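## Task

Tap the feeder tray repeatedly until the clear vial contains between 16 and 18 tablets, with none spilled. A brief, sharp shove on the vertical plate at the tray's raised end, directed toward the outlet, is one way to jog it. At the finish the tray must rest against its stop and the vial must stand upright directly on the table.

## Robot and tools

Robot: two UR12e-type arms, left_arm and right_arm, each carrying a Robotiq 2F-85 two-finger gripper and a wrist camera. Bases in the scene frame: left_arm at (-0.029, +0.650, +0.035) m, right_arm at (-0.053, -0.473, +0.035) m. Fixed head cameras: cam_head_left and cam_head_right (on one bar behind the arms); wrist cameras: cam_left_wrist and cam_right_wrist. All images are 896x504.

Frames: the scene frame has its origin at table-top height midway between the nominal bases, +z up, +x out over the table, left_arm on +y. Reported hand positions, orientations, velocities and Hand targets are in each arm's own base frame. Motion offsets are along the current Hand target's own axes. Gripper axes: fingers point along +z, close along y; a camera block sticks out about 10 cm toward +x. end_effector_position is the point between closed pads; closed fingertips reach about 19 mm past it.

The 18-number row: one flat list covering both arms, in this order: left dx, dy, dz, rx, ry, rz, left gripper position, force_limit, speed, then the same nine for the right arm. Every number lies in [-1, 1]. The six pose numbers are an offset (not a pose) from that arm's Hand target at the start of the action or move; 1.0 equals 0.6 m for dx-dz and 180 degrees for rx-rz, which form one rotation vector. Sending six zeros re-requests the current Hand target. Gripper numbers are absolute: position +1 fully open (85 mm), about -0.8 pads touching, -1 squeeze until blocked; force_limit -1..+1 sets grip strength; speed -1..+1 gives roughly 20 to 150 mm/s. Always resend an arm's existing gripper numbers if you want it unchanged, since 0 is a real command. Orientation commands are clipped to within 32 degrees of the measured orientation per step.

execute_actions(actions, cameras): actions is a list of actions; each action is up to 15 rows, one per 1/30 s step, with the last row held to fill 15 steps. Each row's offsets are counted from the pose at the action's start, not from the previous row. An action lasts 0.5 s. Images return only for an empty list or when cameras names them (["all"] for all).

move(target, speed, blend, stop_force, zero, blocking, cameras): straight-line path toward one row, or a list of up to 15 rows, all offsets measured from the same starting Hand targets. speed in m/s, 0.002 to 3.2 (default 0.25); turning rate up to twice that in rad/s. blend in metres rounds corners in a list. stop_force in N, 4 to 120, ends an arm's path when its wrist sensor feels that much push against the motion; don't use it when the gripper rotates, and omit it when backing off something. zero (default true) re-zeros before the move. blocking=false returns after about 0.5 s while the move continues (not allowed with stop_force). Paths do not avoid obstacles; faster moves lag and overshoot more. Avoid paths passing near an arm's own base. Result adds a "move:" line: done, off_target, moving, held, fault, plus limits such as paced or held.

wait(seconds 0 to 10): let time pass, arms holding. stop(): brakes a running move. zoom_image(camera, region=[x0,y0,x1,y1] in pixels, max 504x504): closer look at the latest image of that camera. zero_wrist_force(arm): re-zeros that arm's force/torque sensor. read_manual(section="licences"): licence text only. finished_scene(scene): ends the current scene permanently; make no further call in that reply.

Results: per arm, end_effector_position (m), quat_wxyz, velocities, Hand target (the last commanded pose after clipping; next offsets start here), Joint positions and torques, Wrist force/torque along the gripper axes (a push on a surface reads as force into the arm; peak line since last shown), Tool commands, gripper position_measured in counts (3 open, ~78 = 60 mm, 130 = 40 mm, 180 = 20 mm, 230 pads together) and object_status (0 moving, 1 blocked while opening, 2 blocked while closing = gripped, 3 reached target). "within noise" means the arm is still. Step readings list intermediate positions. A gripper may rest short of its Hand target; resend the missing distance as an offset.

Faults and hazards: a joint contact torque at its limit (shoulder 310, elbow 141, wrists 50.7 N m) or about 150 N on the arm stops it for 10 s. Motors overheating (85 °C) brake the arm for 30-60 s; stretched arms, held loads and pushing against unreachable poses heat them. Arms are stiff: aiming even slightly beyond a firm contact can trigger a fault. Never let the arms hit each other; a clearance check helps but is not complete. Avoid slams, hard pushes, dropping things, letting go of moving parts, or anything falling off the table (that fails the task). For the jog, strike the tray's upright plate quickly but briefly, then pull back, and check the vial count and tray position between taps; loose objects may occasionally get nudged by outside disturbances.

Each tool is called after "Call:" as name([rows], argument=value, ...), one row to a line, values as JSON.

## Session

Call:
execute_actions(actions=[])

Call:
zoom_image(camera="cam_head_left", region=[300, 180, 560, 340])

Scene clock: 0.00 s.
left_arm: end_effector_position=(+0.9772, +0.2153, +0.2949) position_measured=3 object_status=3 end_effector_quat_wxyz=(-0.003, -0.486, +0.874, +0.020) | right_arm: end_effector_position=(+0.2605, +0.9037, +0.0648) position_measured=3 object_status=3 end_effector_quat_wxyz=(+0.053, +0.717, -0.691, +0.076)
Joint positions: left_arm=[0.032 -1.034 1.257 -1.769 -1.538 -0.984] | right_arm=[4.633 -2.219 -1.483 -1.189 1.52 -0.112]
Joint velocities: within noise
Joint torques (N m): no reading
Wrist force (N): no reading
Wrist torque (N m): no reading
Wrist force, peak (N): no reading
Hand target: left_arm +0.9772, +0.2153, +0.2949; -0.003, -0.486, +0.874, +0.020 | right_arm +0.2605, +0.9037, +0.0648; +0.053, +0.717, -0.691, +0.076
Tool commands: left_gripper/position=+1.0 left_gripper/force_limit=+1.0 left_gripper/speed=+1.0 right_gripper/position=+1.0 right_gripper/force_limit=+1.0 right_gripper/speed=+1.0
camera_calibration:
cam_left_wrist: T_world_to_cam=[[-0.844636, 0.534413, 0.0315081, 0.714448], [0.512933, 0.791028, 0.333429, -0.750162], [0.153265, 0.297788, -0.942248, 0.196641], [0, 0, 0, 1]] pos_world=[0.958092, 0.153031, 0.4129]
cam_right_wrist: T_world_to_cam=[[-0.999548, -0.0200214, -0.0224057, 0.288793], [-0.0236041, 0.984607, 0.173181, -0.874075], [0.0185935, 0.173631, -0.984635, 0.028269], [0, 0, 0, 1]] pos_world=[0.267505, 0.861494, 0.185678]

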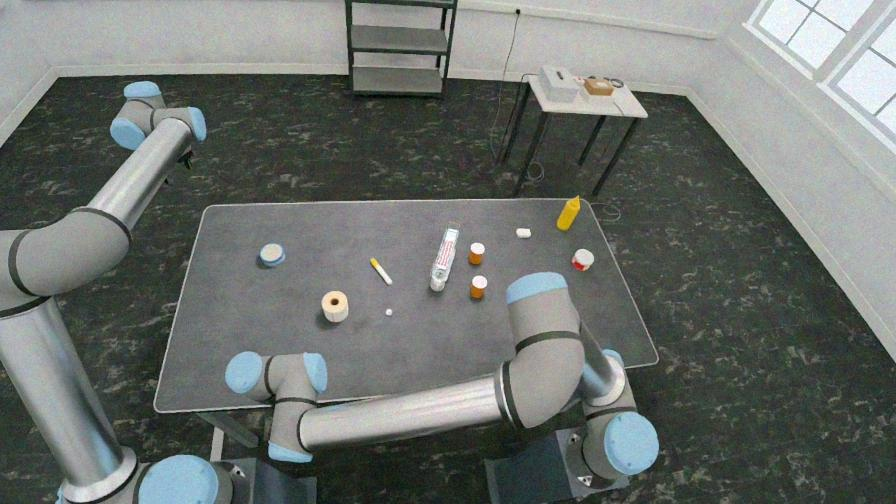

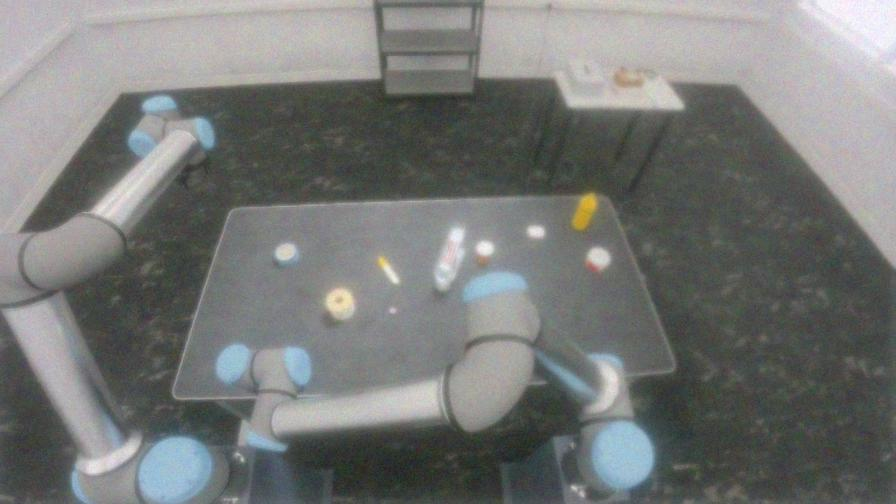

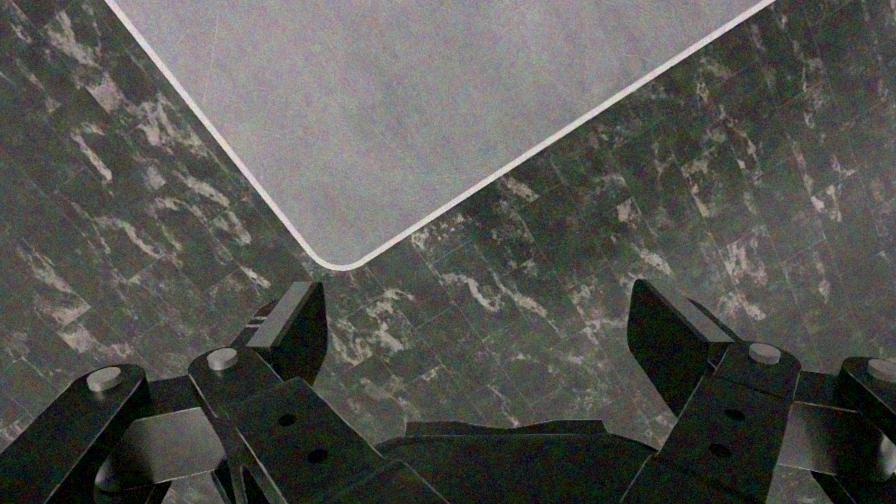

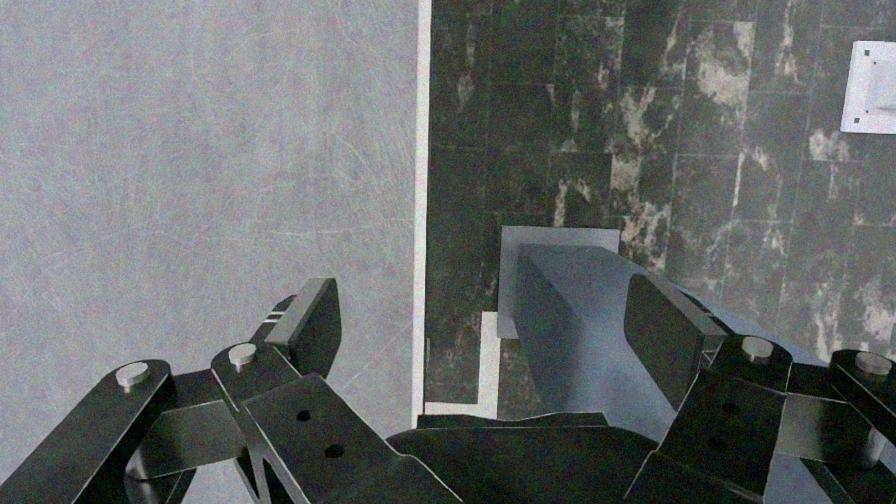

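Scaled by 1.938 from the camera's 896x504 image, which has a finer 1280x720 frame.

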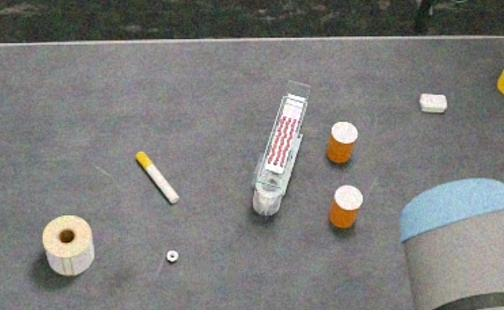

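Call:
zoom_image(camera="cam_head_left", region=[415, 210, 485, 300])

Call:
zoom_image(camera="cam_head_left", region=[430, 215, 475, 265])

Scaled by 5.600 from the camera's 896x504 image, which has a finer 1280x720 frame.

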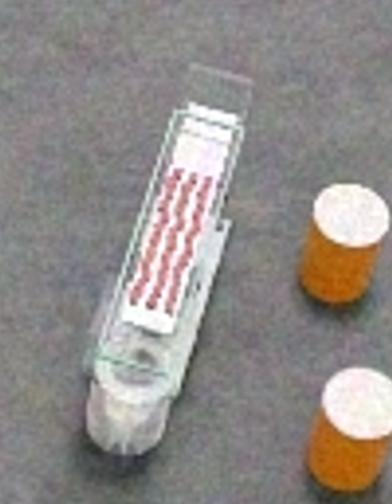

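Scaled by 10.080 from the camera's 896x504 image, which has a finer 1280x720 frame.

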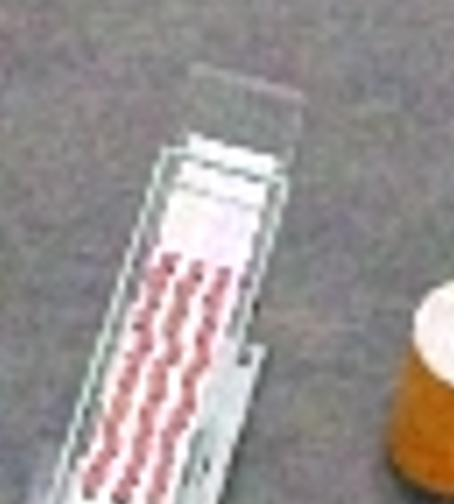

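Call:
move([
  [0.21,-0.04,0.0085,0.0284,0.0852,-0.0578,-1,1,0, 0.0698,-0.0111,-0.3768,0,0,0,-1,1,0],
  [0.6364,-0.1225,0.0257,0.0851,0.2557,-0.1733,-1,1,0, 0.6357,-0.6443,-0.2535,0.0254,-0.0571,-0.366,-1,1,0],
], speed=0.6, blend=[0.08,0])

Scene clock: 11.87 s.
left_arm: end_effector_position=(+0.8381, -0.1474, +0.2713) position_measured=232 object_status=3 end_effector_quat_wxyz=(+0.271, +0.662, -0.640, +0.281) | right_arm: end_effector_position=(+0.6541, +0.5721, +0.2952) position_measured=232 object_status=3 end_effector_quat_wxyz=(+0.000, +0.982, -0.189, +0.000)
Joint positions: left_arm=[-0.143 -1.213 1.78 -2.318 -2.357 -1.822] | right_arm=[4.062 -1.887 -1.583 -1.243 1.57 -1.841]
Joint torques (N m): left_arm=[-9.22 -82.22 -34.36 -8.97 -5.9 -4.07] | right_arm=[-11.21 67.39 58.47 1.87 1.39 -4.05]
Wrist force (N): left_arm=[0.3 -0.4 0.4] | right_arm=[-1.2 0.6 0.1]
Wrist torque (N m): left_arm=[-0.04 -0.36 -0.13] | right_arm=[0.11 0.29 0.11]
Wrist force, peak (N): left_arm=[1.2 0.4 1.6] | right_arm=[-1.1 0.0 4.1]
Hand target: left_arm +0.8381, -0.1474, +0.2713; +0.271, +0.662, -0.640, +0.281 | right_arm +0.6541, +0.5720, +0.2952; +0.000, +0.982, -0.189, +0.000
Off the commanded pose: left_arm 0.000 m, 0 deg | right_arm 0.000 m, 0 deg.
move: done

Call:
move([
  [0.27,0.176,0.319,0,0,0,-1,1,0, 0.5328,0.2348,0,0,0,0,-1,1,0],
  [0.3855,0.2518,0.456,0,0,0,-1,1,0, 0.496,0.2342,0.2383,0,0,0,-1,1,0],
], speed=[0.5,0.3], blend=[0.03,0], cameras=["cam_head_left","cam_left_wrist"])

Call:
zoom_image(camera="cam_left_wrist", region=[330, 20, 610, 300])

Call:
zoom_image(camera="cam_head_left", region=[415, 200, 485, 300])

Scene clock: 14.80 s.
left_arm: end_effector_position=(+0.6994, -0.5097, +0.2474) position_measured=232 object_status=3 end_effector_quat_wxyz=(+0.271, +0.662, -0.640, +0.281) | right_arm: end_effector_position=(+0.8785, +0.3311, +0.1525) position_measured=232 object_status=3 end_effector_quat_wxyz=(+0.000, +0.982, -0.189, +0.000)
Joint positions: left_arm=[-0.648 -1.225 1.948 -2.871 -2.163 -2.434] | right_arm=[3.689 -2.087 -1.56 -1.064 1.571 -2.214]
Joint torques (N m): left_arm=[-9.66 -48.52 -45.02 -9.22 2.09 -4.26] | right_arm=[10.81 80.12 37.83 6.79 -2.08 3.25]
Wrist force (N): left_arm=[0.8 -0.4 1.0] | right_arm=[-0.8 0.6 0.4]
Wrist torque (N m): left_arm=[0.04 -0.38 -0.01] | right_arm=[0.11 0.24 -0.10]
Wrist force, peak (N): left_arm=[1.5 0.9 3.0] | right_arm=[-3.8 -1.2 0.1]
Hand target: left_arm +0.6994, -0.5098, +0.2474; +0.271, +0.662, -0.640, +0.281 | right_arm +0.8784, +0.3311, +0.1523; +0.000, +0.982, -0.189, +0.000
Off the commanded pose: left_arm 0.000 m, 0 deg | right_arm 0.000 m, 0 deg.
move: done
camera_calibration:
cam_left_wrist: T_world_to_cam=[[-0.999413, -0.032286, -0.0114813, 0.698812], [-0.0234383, 0.888501, -0.458276, 0.602391], [0.024997, -0.457738, -0.888736, 0.101784], [0, 0, 0, 1]] pos_world=[0.709976, -0.466072, 0.374543]
Images, in order (width x height): cam_head_left 896x504, cam_left_wrist 896x504.

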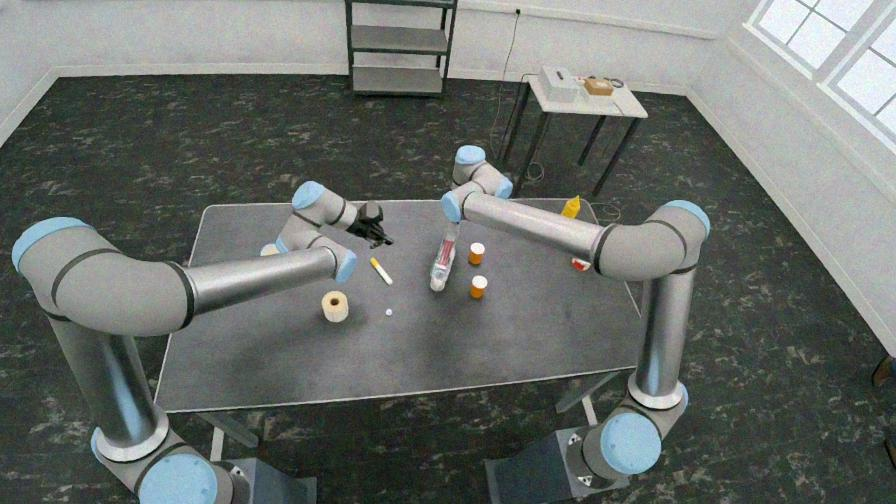

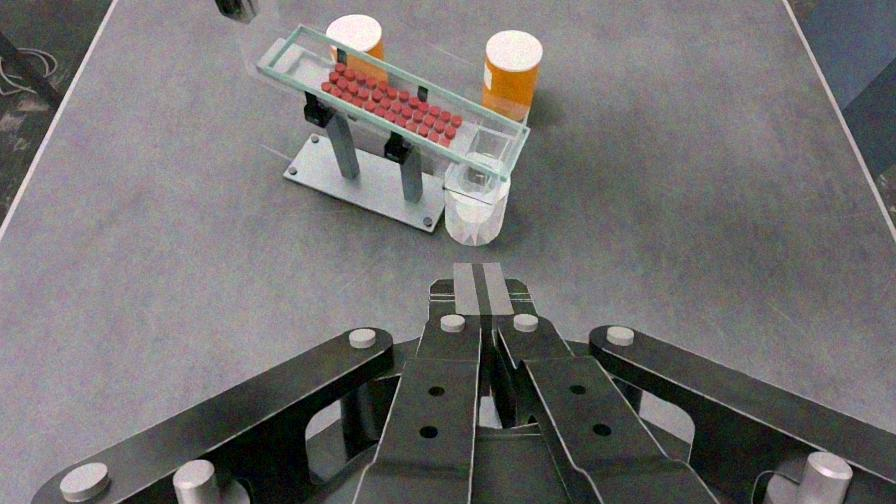

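Scaled by 1.800 from the camera's 896x504 image, which has a finer 1280x720 frame.

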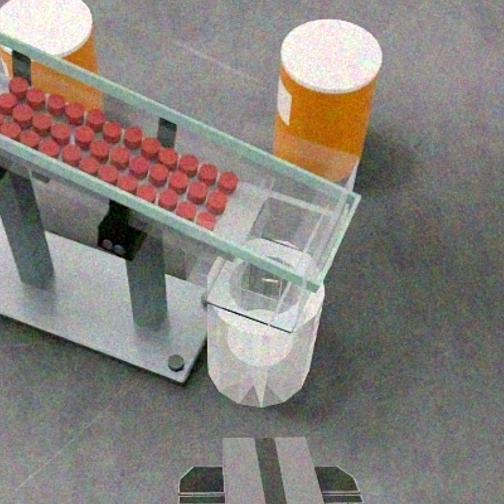

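Scaled by 5.040 from the camera's 896x504 image, which has a finer 1280x720 frame.

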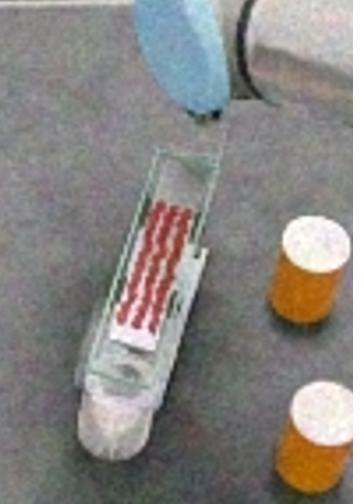

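Call:
move(target=[0,0,0,0,0,0,-1,1,0, -0.075,-0.011,0,0,0,0,-1,1,0], speed=0.015, stop_force=4, cameras=["cam_head_left","cam_left_wrist"])

Call:
zoom_image(camera="cam_left_wrist", region=[230, 0, 480, 150])

Call:
zoom_image(camera="cam_head_left", region=[415, 200, 485, 300])

Scene clock: 17.23 s.
left_arm: end_effector_position=(+0.6994, -0.5098, +0.2474) position_measured=232 object_status=3 end_effector_quat_wxyz=(+0.271, +0.662, -0.640, +0.281) | right_arm: end_effector_position=(+0.8752, +0.3330, +0.1523) position_measured=232 object_status=3 end_effector_quat_wxyz=(+0.000, +0.982, -0.189, +0.000)
Joint positions: left_arm=[-0.648 -1.225 1.948 -2.871 -2.163 -2.434] | right_arm=[3.692 -2.084 -1.566 -1.062 1.571 -2.211]
Joint torques (N m): left_arm=[-10.31 -49.47 -45.03 -9.02 2.28 -3.91] | right_arm=[-6.71 77.21 53.4 1.38 0.19 -3.68]
Wrist force (N): left_arm=[0.7 -0.5 0.9] | right_arm=[1.3 -0.4 -0.6]
Wrist torque (N m): left_arm=[0.02 -0.36 -0.02] | right_arm=[0.03 0.23 0.03]
Wrist force, peak (N): left_arm=[0.7 -0.2 1.4] | right_arm=[3.5 1.5 1.0]
Hand target: left_arm +0.6994, -0.5098, +0.2474; +0.271, +0.662, -0.640, +0.281 | right_arm +0.8752, +0.3330, +0.1523; +0.000, +0.982, -0.189, +0.000 (not the last commanded pose)
Off the commanded pose: left_arm 0.000 m, 0 deg | right_arm 0.042 m, 0 deg.
move: contact (right_arm)
camera_calibration:
cam_left_wrist: T_world_to_cam=[[-0.999413, -0.0322882, -0.0114801, 0.698807], [-0.0234408, 0.888501, -0.458276, 0.602481], [0.024997, -0.457738, -0.888736, 0.101738], [0, 0, 0, 1]] pos_world=[0.709976, -0.466172, 0.374543]
Images, in order (width x height): cam_head_left 896x504, cam_left_wrist 896x504.

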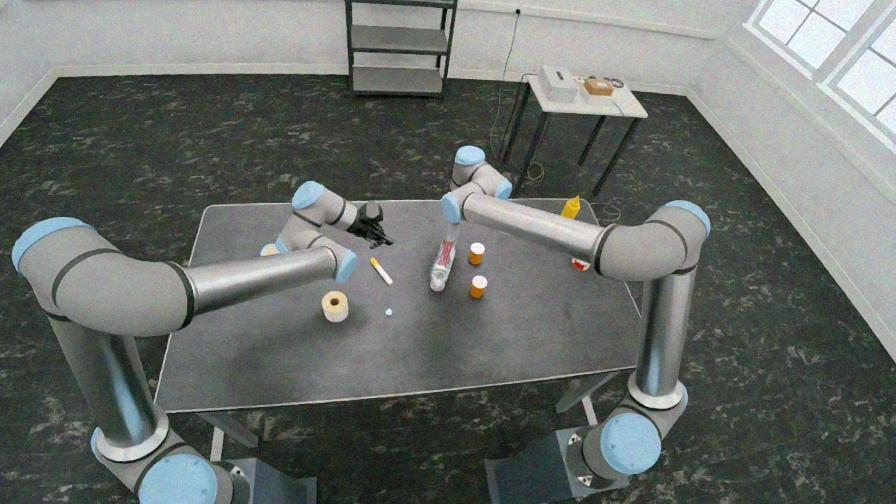

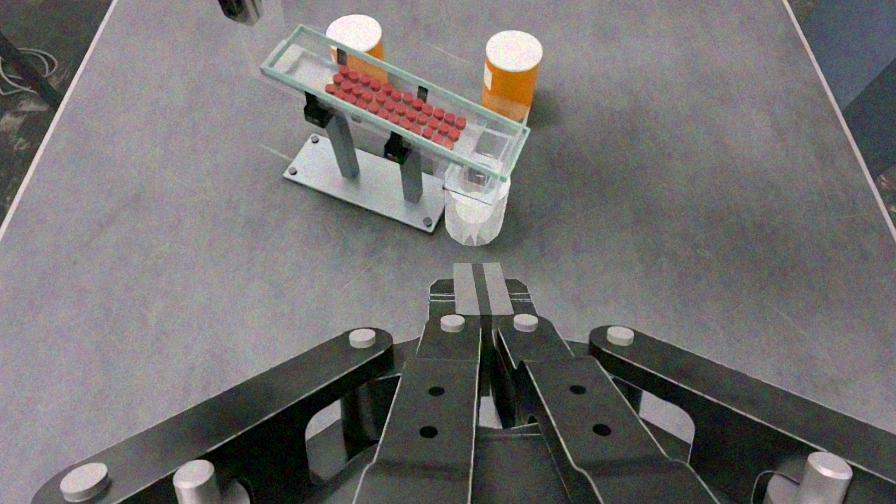

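Scaled by 2.016 from the camera's 896x504 image, which has a finer 1280x720 frame.

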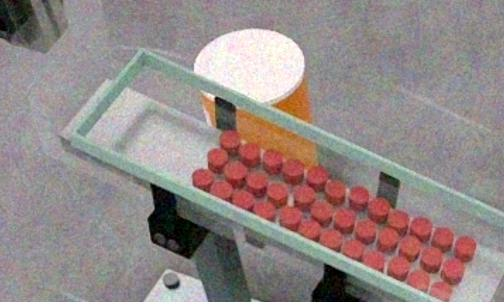

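Scaled by 5.040 from the camera's 896x504 image, which has a finer 1280x720 frame.

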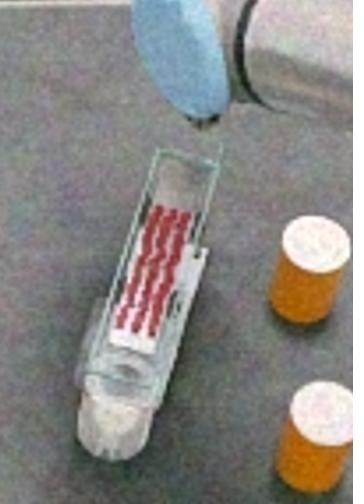

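Call:
execute_actions([
  [[0,0,0,0,0,0,-1,1,0,0.01,-0.002,0,0,0,0,-1,1,0],[0,0,0,0,0,0,-1,1,0,0.02,-0.004,0,0,0,0,-1,1,0],[0,0,0,0,0,0,-1,1,0,0.0307,-0.0067,0,0,0,0,-1,1,0]],
  [[0,0,0,0,0,0,-1,1,0,-0.00833,0,0,0,0,0,-1,1,0],[0,0,0,0,0,0,-1,1,0,-0.01667,0,0,0,0,0,-1,1,0],[0,0,0,0,0,0,-1,1,0,-0.025,0,0,0,0,0,-1,1,0],[0,0,0,0,0,0,-1,1,0,-0.0333,0,0,0,0,0,-1,1,0],[0,0,0,0,0,0,-1,1,0,-0.04167,0,0,0,0,0,-1,1,0],[0,0,0,0,0,0,-1,1,0,-0.04667,0,0,0,0,0,-1,1,0],[0,0,0,0,0,0,-1,1,0,-0.04,0,0,0,0,0,-1,1,0],[0,0,0,0,0,0,-1,1,0,-0.025,0,0,0,0,0,-1,1,0],[0,0,0,0,0,0,-1,1,0,-0.01,0,0,0,0,0,-1,1,0],[0,0,0,0,0,0,-1,1,0,0,0,0,0,0,0,-1,1,0]],
  [[0,0,0,0,0,0,-1,1,0,-0.00833,0,0,0,0,0,-1,1,0],[0,0,0,0,0,0,-1,1,0,-0.01667,0,0,0,0,0,-1,1,0],[0,0,0,0,0,0,-1,1,0,-0.025,0,0,0,0,0,-1,1,0],[0,0,0,0,0,0,-1,1,0,-0.0333,0,0,0,0,0,-1,1,0],[0,0,0,0,0,0,-1,1,0,-0.04167,0,0,0,0,0,-1,1,0],[0,0,0,0,0,0,-1,1,0,-0.04667,0,0,0,0,0,-1,1,0],[0,0,0,0,0,0,-1,1,0,-0.04,0,0,0,0,0,-1,1,0],[0,0,0,0,0,0,-1,1,0,-0.025,0,0,0,0,0,-1,1,0],[0,0,0,0,0,0,-1,1,0,-0.01,0,0,0,0,0,-1,1,0],[0,0,0,0,0,0,-1,1,0,0,0,0,0,0,0,-1,1,0]],
  [[0,0,0,0,0,0,-1,1,0,-0.00833,0,0,0,0,0,-1,1,0],[0,0,0,0,0,0,-1,1,0,-0.01667,0,0,0,0,0,-1,1,0],[0,0,0,0,0,0,-1,1,0,-0.025,0,0,0,0,0,-1,1,0],[0,0,0,0,0,0,-1,1,0,-0.0333,0,0,0,0,0,-1,1,0],[0,0,0,0,0,0,-1,1,0,-0.04167,0,0,0,0,0,-1,1,0],[0,0,0,0,0,0,-1,1,0,-0.04667,0,0,0,0,0,-1,1,0],[0,0,0,0,0,0,-1,1,0,-0.04,0,0,0,0,0,-1,1,0],[0,0,0,0,0,0,-1,1,0,-0.025,0,0,0,0,0,-1,1,0],[0,0,0,0,0,0,-1,1,0,-0.01,0,0,0,0,0,-1,1,0],[0,0,0,0,0,0,-1,1,0,0,0,0,0,0,0,-1,1,0]],
  [[0,0,0,0,0,0,-1,1,0,-0.00833,0,0,0,0,0,-1,1,0],[0,0,0,0,0,0,-1,1,0,-0.01667,0,0,0,0,0,-1,1,0],[0,0,0,0,0,0,-1,1,0,-0.025,0,0,0,0,0,-1,1,0],[0,0,0,0,0,0,-1,1,0,-0.0333,0,0,0,0,0,-1,1,0],[0,0,0,0,0,0,-1,1,0,-0.04167,0,0,0,0,0,-1,1,0],[0,0,0,0,0,0,-1,1,0,-0.04667,0,0,0,0,0,-1,1,0],[0,0,0,0,0,0,-1,1,0,-0.04,0,0,0,0,0,-1,1,0],[0,0,0,0,0,0,-1,1,0,-0.025,0,0,0,0,0,-1,1,0],[0,0,0,0,0,0,-1,1,0,-0.01,0,0,0,0,0,-1,1,0],[0,0,0,0,0,0,-1,1,0,0,0,0,0,0,0,-1,1,0]],
], cameras=["cam_left_wrist"])

Call:
zoom_image(camera="cam_left_wrist", region=[300, 20, 550, 270])

Scene clock: 23.40 s.
left_arm: end_effector_position=(+0.6994, -0.5098, +0.2474) position_measured=232 object_status=3 end_effector_quat_wxyz=(+0.271, +0.662, -0.640, +0.281) | right_arm: end_effector_position=(+0.8936, +0.3300, +0.1523) position_measured=232 object_status=3 end_effector_quat_wxyz=(+0.000, +0.982, -0.189, +0.000)
Joint positions: left_arm=[-0.648 -1.225 1.948 -2.871 -2.163 -2.434] | right_arm=[3.679 -2.108 -1.528 -1.076 1.571 -2.224]
Joint torques (N m): left_arm=[-10.88 -48.45 -43.37 -9.01 1.88 -3.84] | right_arm=[-7.14 82.39 56.71 1.7 -1.63 -3.9]
Wrist force (N): left_arm=[0.7 0.1 0.9] | right_arm=[-0.7 0.2 0.3]
Wrist torque (N m): left_arm=[0.11 -0.36 -0.01] | right_arm=[0.07 0.24 0.13]
Wrist force, peak (N): left_arm=[0.9 -0.3 1.3] | right_arm=[-3.5 0.0 0.3]
Hand target: left_arm +0.6994, -0.5098, +0.2474; +0.271, +0.662, -0.640, +0.281 | right_arm +0.8938, +0.3299, +0.1523; +0.000, +0.982, -0.189, +0.000
Off the commanded pose: left_arm 0.000 m, 0 deg | right_arm 0.000 m, 0 deg.
Step readings (end_effector_position of left_arm | right_arm):
0: (+0.6994, -0.5098, +0.2474) | (+0.8752, +0.3330, +0.1523)
1: (+0.6994, -0.5098, +0.2474) | (+0.8753, +0.3330, +0.1523)
2: (+0.6994, -0.5098, +0.2474) | (+0.8764, +0.3327, +0.1522)
4: (+0.6994, -0.5098, +0.2474) | (+0.8818, +0.3316, +0.1521)
8: (+0.6994, -0.5098, +0.2474) | (+0.8907, +0.3303, +0.1523)
15: (+0.6994, -0.5098, +0.2474) | (+0.8935, +0.3300, +0.1523)
16: (+0.6994, -0.5098, +0.2474) | (+0.8935, +0.3300, +0.1523)
17: (+0.6994, -0.5098, +0.2474) | (+0.8926, +0.3304, +0.1523)
19: (+0.6994, -0.5098, +0.2474) | (+0.8882, +0.3322, +0.1524)
23: (+0.6994, -0.5098, +0.2474) | (+0.8760, +0.3370, +0.1522)
30: (+0.6994, -0.5098, +0.2474) | (+0.8907, +0.3310, +0.1523)
31: (+0.6994, -0.5098, +0.2474) | (+0.8915, +0.3307, +0.1523)
32: (+0.6994, -0.5098, +0.2474) | (+0.8912, +0.3309, +0.1523)
34: (+0.6994, -0.5098, +0.2474) | (+0.8878, +0.3323, +0.1524)
38: (+0.6994, -0.5098, +0.2474) | (+0.8759, +0.3371, +0.1522)
45: (+0.6994, -0.5098, +0.2474) | (+0.8905, +0.3310, +0.1523)
46: (+0.6994, -0.5098, +0.2474) | (+0.8914, +0.3308, +0.1523)
47: (+0.6994, -0.5098, +0.2474) | (+0.8911, +0.3309, +0.1524)
49: (+0.6994, -0.5098, +0.2474) | (+0.8875, +0.3325, +0.1524)
53: (+0.6994, -0.5098, +0.2474) | (+0.8758, +0.3371, +0.1522)
60: (+0.6994, -0.5098, +0.2474) | (+0.8907, +0.3310, +0.1523)
61: (+0.6994, -0.5098, +0.2474) | (+0.8914, +0.3307, +0.1523)
62: (+0.6994, -0.5098, +0.2474) | (+0.8912, +0.3309, +0.1523)
64: (+0.6994, -0.5098, +0.2474) | (+0.8878, +0.3323, +0.1524)
68: (+0.6994, -0.5098, +0.2474) | (+0.8759, +0.3371, +0.1522)
75: (+0.6994, -0.5098, +0.2474) | (+0.8905, +0.3310, +0.1523)
camera_calibration:
cam_left_wrist: T_world_to_cam=[[-0.999413, -0.0322882, -0.0114801, 0.698807], [-0.0234408, 0.888501, -0.458276, 0.602481], [0.024997, -0.457738, -0.888736, 0.101738], [0, 0, 0, 1]] pos_world=[0.709976, -0.466172, 0.374543]
Images, in order (width x height): cam_left_wrist 896x504.

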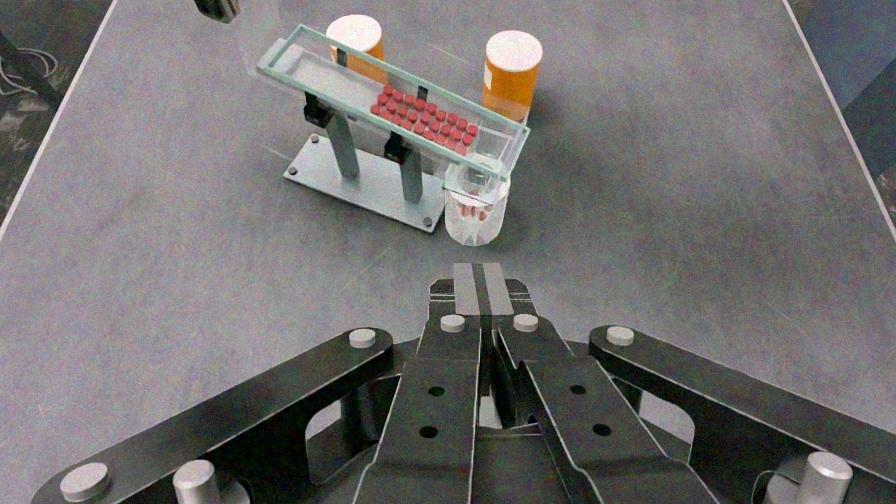

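Scaled by 2.016 from the camera's 896x504 image, which has a finer 1280x720 frame.

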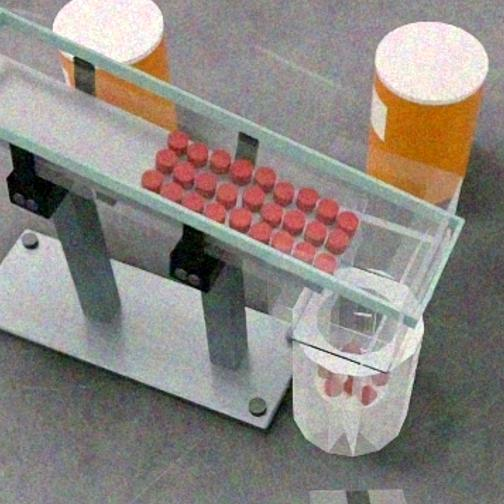

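Call:
execute_actions([
  [[0,0,0,0,0,0,-1,1,0,-0.00833,0,0,0,0,0,-1,1,0],[0,0,0,0,0,0,-1,1,0,-0.01667,0,0,0,0,0,-1,1,0],[0,0,0,0,0,0,-1,1,0,-0.025,0,0,0,0,0,-1,1,0],[0,0,0,0,0,0,-1,1,0,-0.0333,0,0,0,0,0,-1,1,0],[0,0,0,0,0,0,-1,1,0,-0.04167,0,0,0,0,0,-1,1,0],[0,0,0,0,0,0,-1,1,0,-0.04667,0,0,0,0,0,-1,1,0],[0,0,0,0,0,0,-1,1,0,-0.04,0,0,0,0,0,-1,1,0],[0,0,0,0,0,0,-1,1,0,-0.025,0,0,0,0,0,-1,1,0],[0,0,0,0,0,0,-1,1,0,-0.01,0,0,0,0,0,-1,1,0],[0,0,0,0,0,0,-1,1,0,0,0,0,0,0,0,-1,1,0]],
  [[0,0,0,0,0,0,-1,1,0,-0.00833,0,0,0,0,0,-1,1,0],[0,0,0,0,0,0,-1,1,0,-0.01667,0,0,0,0,0,-1,1,0],[0,0,0,0,0,0,-1,1,0,-0.025,0,0,0,0,0,-1,1,0],[0,0,0,0,0,0,-1,1,0,-0.0333,0,0,0,0,0,-1,1,0],[0,0,0,0,0,0,-1,1,0,-0.04167,0,0,0,0,0,-1,1,0],[0,0,0,0,0,0,-1,1,0,-0.04667,0,0,0,0,0,-1,1,0],[0,0,0,0,0,0,-1,1,0,-0.04,0,0,0,0,0,-1,1,0],[0,0,0,0,0,0,-1,1,0,-0.025,0,0,0,0,0,-1,1,0],[0,0,0,0,0,0,-1,1,0,-0.01,0,0,0,0,0,-1,1,0],[0,0,0,0,0,0,-1,1,0,0,0,0,0,0,0,-1,1,0]],
], cameras=["cam_left_wrist"])

Call:
zoom_image(camera="cam_left_wrist", region=[300, 20, 550, 270])

Scene clock: 26.80 s.
left_arm: end_effector_position=(+0.6994, -0.5098, +0.2474) position_measured=232 object_status=3 end_effector_quat_wxyz=(+0.271, +0.662, -0.640, +0.281) | right_arm: end_effector_position=(+0.8936, +0.3300, +0.1523) position_measured=232 object_status=3 end_effector_quat_wxyz=(+0.000, +0.982, -0.189, +0.000)
Joint positions: left_arm=[-0.648 -1.225 1.948 -2.871 -2.163 -2.434] | right_arm=[3.679 -2.108 -1.528 -1.076 1.571 -2.224]
Joint torques (N m): left_arm=[-11.52 -50.08 -42.32 -9.22 2.12 -3.81] | right_arm=[-9.21 83.64 55.59 1.85 -2.03 -3.58]
Wrist force (N): left_arm=[0.7 -0.3 1.2] | right_arm=[-0.6 0.4 0.3]
Wrist torque (N m): left_arm=[0.05 -0.38 -0.02] | right_arm=[0.09 0.22 0.14]
Wrist force, peak (N): left_arm=[1.0 -0.4 1.0] | right_arm=[3.1 0.1 1.2]
Hand target: left_arm +0.6994, -0.5098, +0.2474; +0.271, +0.662, -0.640, +0.281 | right_arm +0.8938, +0.3299, +0.1523; +0.000, +0.982, -0.189, +0.000
Off the commanded pose: left_arm 0.000 m, 0 deg | right_arm 0.000 m, 0 deg.
Step readings (end_effector_position of left_arm | right_arm):
0: (+0.6994, -0.5098, +0.2474) | (+0.8937, +0.3299, +0.1523)
1: (+0.6994, -0.5098, +0.2474) | (+0.8937, +0.3299, +0.1523)
2: (+0.6994, -0.5098, +0.2474) | (+0.8926, +0.3303, +0.1523)
4: (+0.6994, -0.5098, +0.2474) | (+0.8883, +0.3322, +0.1524)
8: (+0.6994, -0.5098, +0.2474) | (+0.8760, +0.3370, +0.1522)
15: (+0.6994, -0.5098, +0.2474) | (+0.8907, +0.3310, +0.1523)
16: (+0.6994, -0.5098, +0.2474) | (+0.8915, +0.3307, +0.1523)
17: (+0.6994, -0.5098, +0.2474) | (+0.8913, +0.3309, +0.1523)
19: (+0.6994, -0.5098, +0.2474) | (+0.8878, +0.3323, +0.1524)
23: (+0.6994, -0.5098, +0.2474) | (+0.8759, +0.3371, +0.1522)
30: (+0.6994, -0.5098, +0.2474) | (+0.8905, +0.3311, +0.1523)
camera_calibration:
cam_left_wrist: T_world_to_cam=[[-0.999413, -0.0322882, -0.0114801, 0.698807], [-0.0234408, 0.888501, -0.458276, 0.602481], [0.024997, -0.457738, -0.888736, 0.101738], [0, 0, 0, 1]] pos_world=[0.709976, -0.466172, 0.374543]
Images, in order (width x height): cam_left_wrist 896x504.

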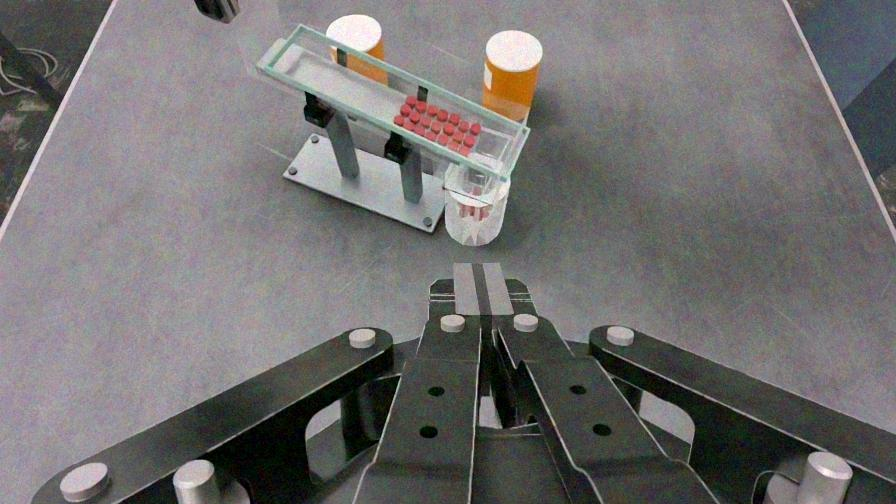

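Scaled by 2.016 from the camera's 896x504 image, which has a finer 1280x720 frame.

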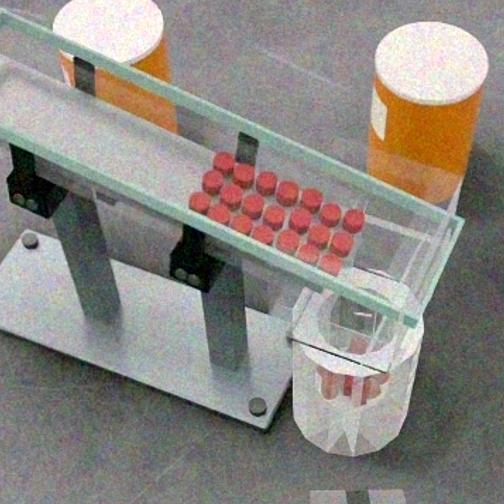

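Call:
execute_actions([
  [[0,0,0,0,0,0,-1,1,0,-0.00775,0,0,0,0,0,-1,1,0],[0,0,0,0,0,0,-1,1,0,-0.0155,0,0,0,0,0,-1,1,0],[0,0,0,0,0,0,-1,1,0,-0.02325,0,0,0,0,0,-1,1,0],[0,0,0,0,0,0,-1,1,0,-0.031,0,0,0,0,0,-1,1,0],[0,0,0,0,0,0,-1,1,0,-0.03875,0,0,0,0,0,-1,1,0],[0,0,0,0,0,0,-1,1,0,-0.0434,0,0,0,0,0,-1,1,0],[0,0,0,0,0,0,-1,1,0,-0.0372,0,0,0,0,0,-1,1,0],[0,0,0,0,0,0,-1,1,0,-0.02325,0,0,0,0,0,-1,1,0],[0,0,0,0,0,0,-1,1,0,-0.0093,0,0,0,0,0,-1,1,0],[0,0,0,0,0,0,-1,1,0,0,0,0,0,0,0,-1,1,0]],
], cameras=["cam_left_wrist"])

Call:
zoom_image(camera="cam_left_wrist", region=[300, 20, 550, 270])

Scene clock: 28.83 s.
left_arm: end_effector_position=(+0.6994, -0.5098, +0.2474) position_measured=232 object_status=3 end_effector_quat_wxyz=(+0.271, +0.662, -0.640, +0.281) | right_arm: end_effector_position=(+0.8936, +0.3300, +0.1523) position_measured=232 object_status=3 end_effector_quat_wxyz=(+0.000, +0.982, -0.189, +0.000)
Joint positions: left_arm=[-0.648 -1.225 1.948 -2.871 -2.163 -2.434] | right_arm=[3.679 -2.108 -1.528 -1.076 1.571 -2.224]
Joint torques (N m): left_arm=[-10.35 -49.41 -41.76 -9.21 2.22 -3.97] | right_arm=[-9.62 81.51 53.9 1.88 -0.11 -3.6]
Wrist force (N): left_arm=[0.7 0.1 1.0] | right_arm=[-0.5 0.3 0.4]
Wrist torque (N m): left_arm=[0.11 -0.37 -0.02] | right_arm=[0.09 0.20 0.13]
Wrist force, peak (N): left_arm=[0.9 -0.2 1.3] | right_arm=[-2.7 -0.2 0.4]
Hand target: left_arm +0.6994, -0.5098, +0.2474; +0.271, +0.662, -0.640, +0.281 | right_arm +0.8938, +0.3299, +0.1523; +0.000, +0.982, -0.189, +0.000
Off the commanded pose: left_arm 0.000 m, 0 deg | right_arm 0.000 m, 0 deg.
Step readings (end_effector_position of left_arm | right_arm):
0: (+0.6994, -0.5098, +0.2474) | (+0.8937, +0.3299, +0.1523)
1: (+0.6994, -0.5098, +0.2474) | (+0.8937, +0.3299, +0.1523)
2: (+0.6994, -0.5098, +0.2474) | (+0.8929, +0.3302, +0.1523)
4: (+0.6994, -0.5098, +0.2474) | (+0.8884, +0.3321, +0.1523)
8: (+0.6994, -0.5098, +0.2474) | (+0.8774, +0.3365, +0.1522)
15: (+0.6994, -0.5098, +0.2474) | (+0.8908, +0.3310, +0.1523)
camera_calibration:
cam_left_wrist: T_world_to_cam=[[-0.999413, -0.0322882, -0.0114801, 0.698807], [-0.0234408, 0.888501, -0.458276, 0.602481], [0.024997, -0.457738, -0.888736, 0.101738], [0, 0, 0, 1]] pos_world=[0.709976, -0.466172, 0.374543]
Images, in order (width x height): cam_left_wrist 896x504.

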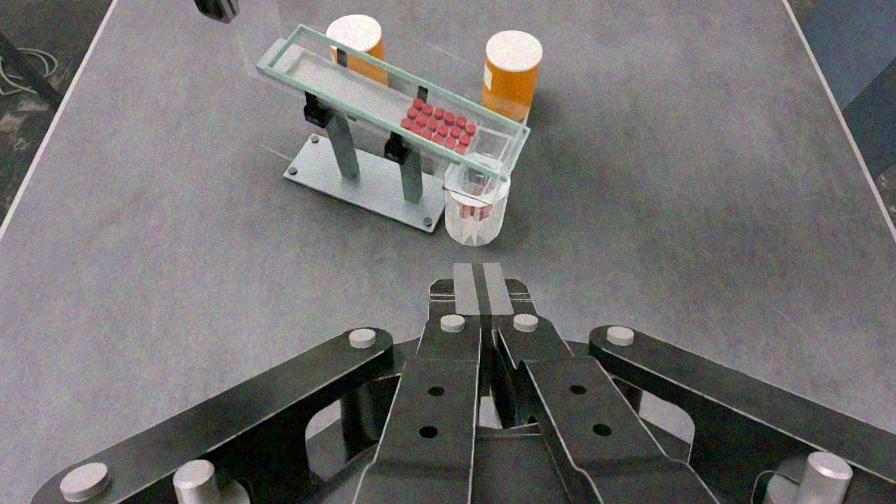

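Scaled by 2.016 from the camera's 896x504 image, which has a finer 1280x720 frame.

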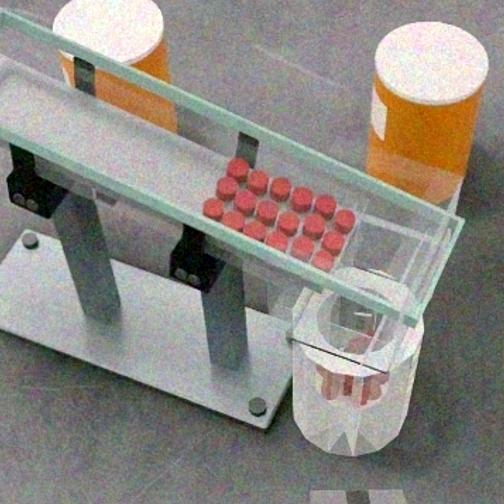

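Call:
zoom_image(camera="cam_left_wrist", region=[390, 90, 520, 250])

Scaled by 3.150 from the camera's 896x504 image, which has a finer 1280x720 frame.

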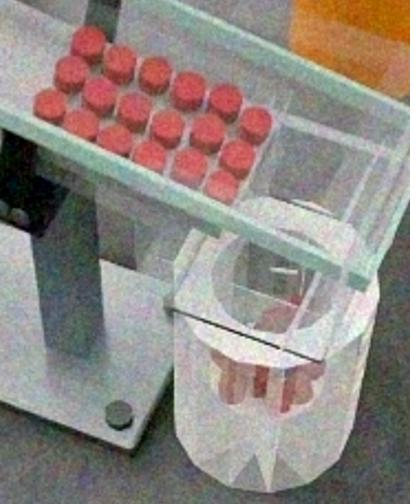

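Call:
finished_scene(scene=2)

The scene is finished: the task was done.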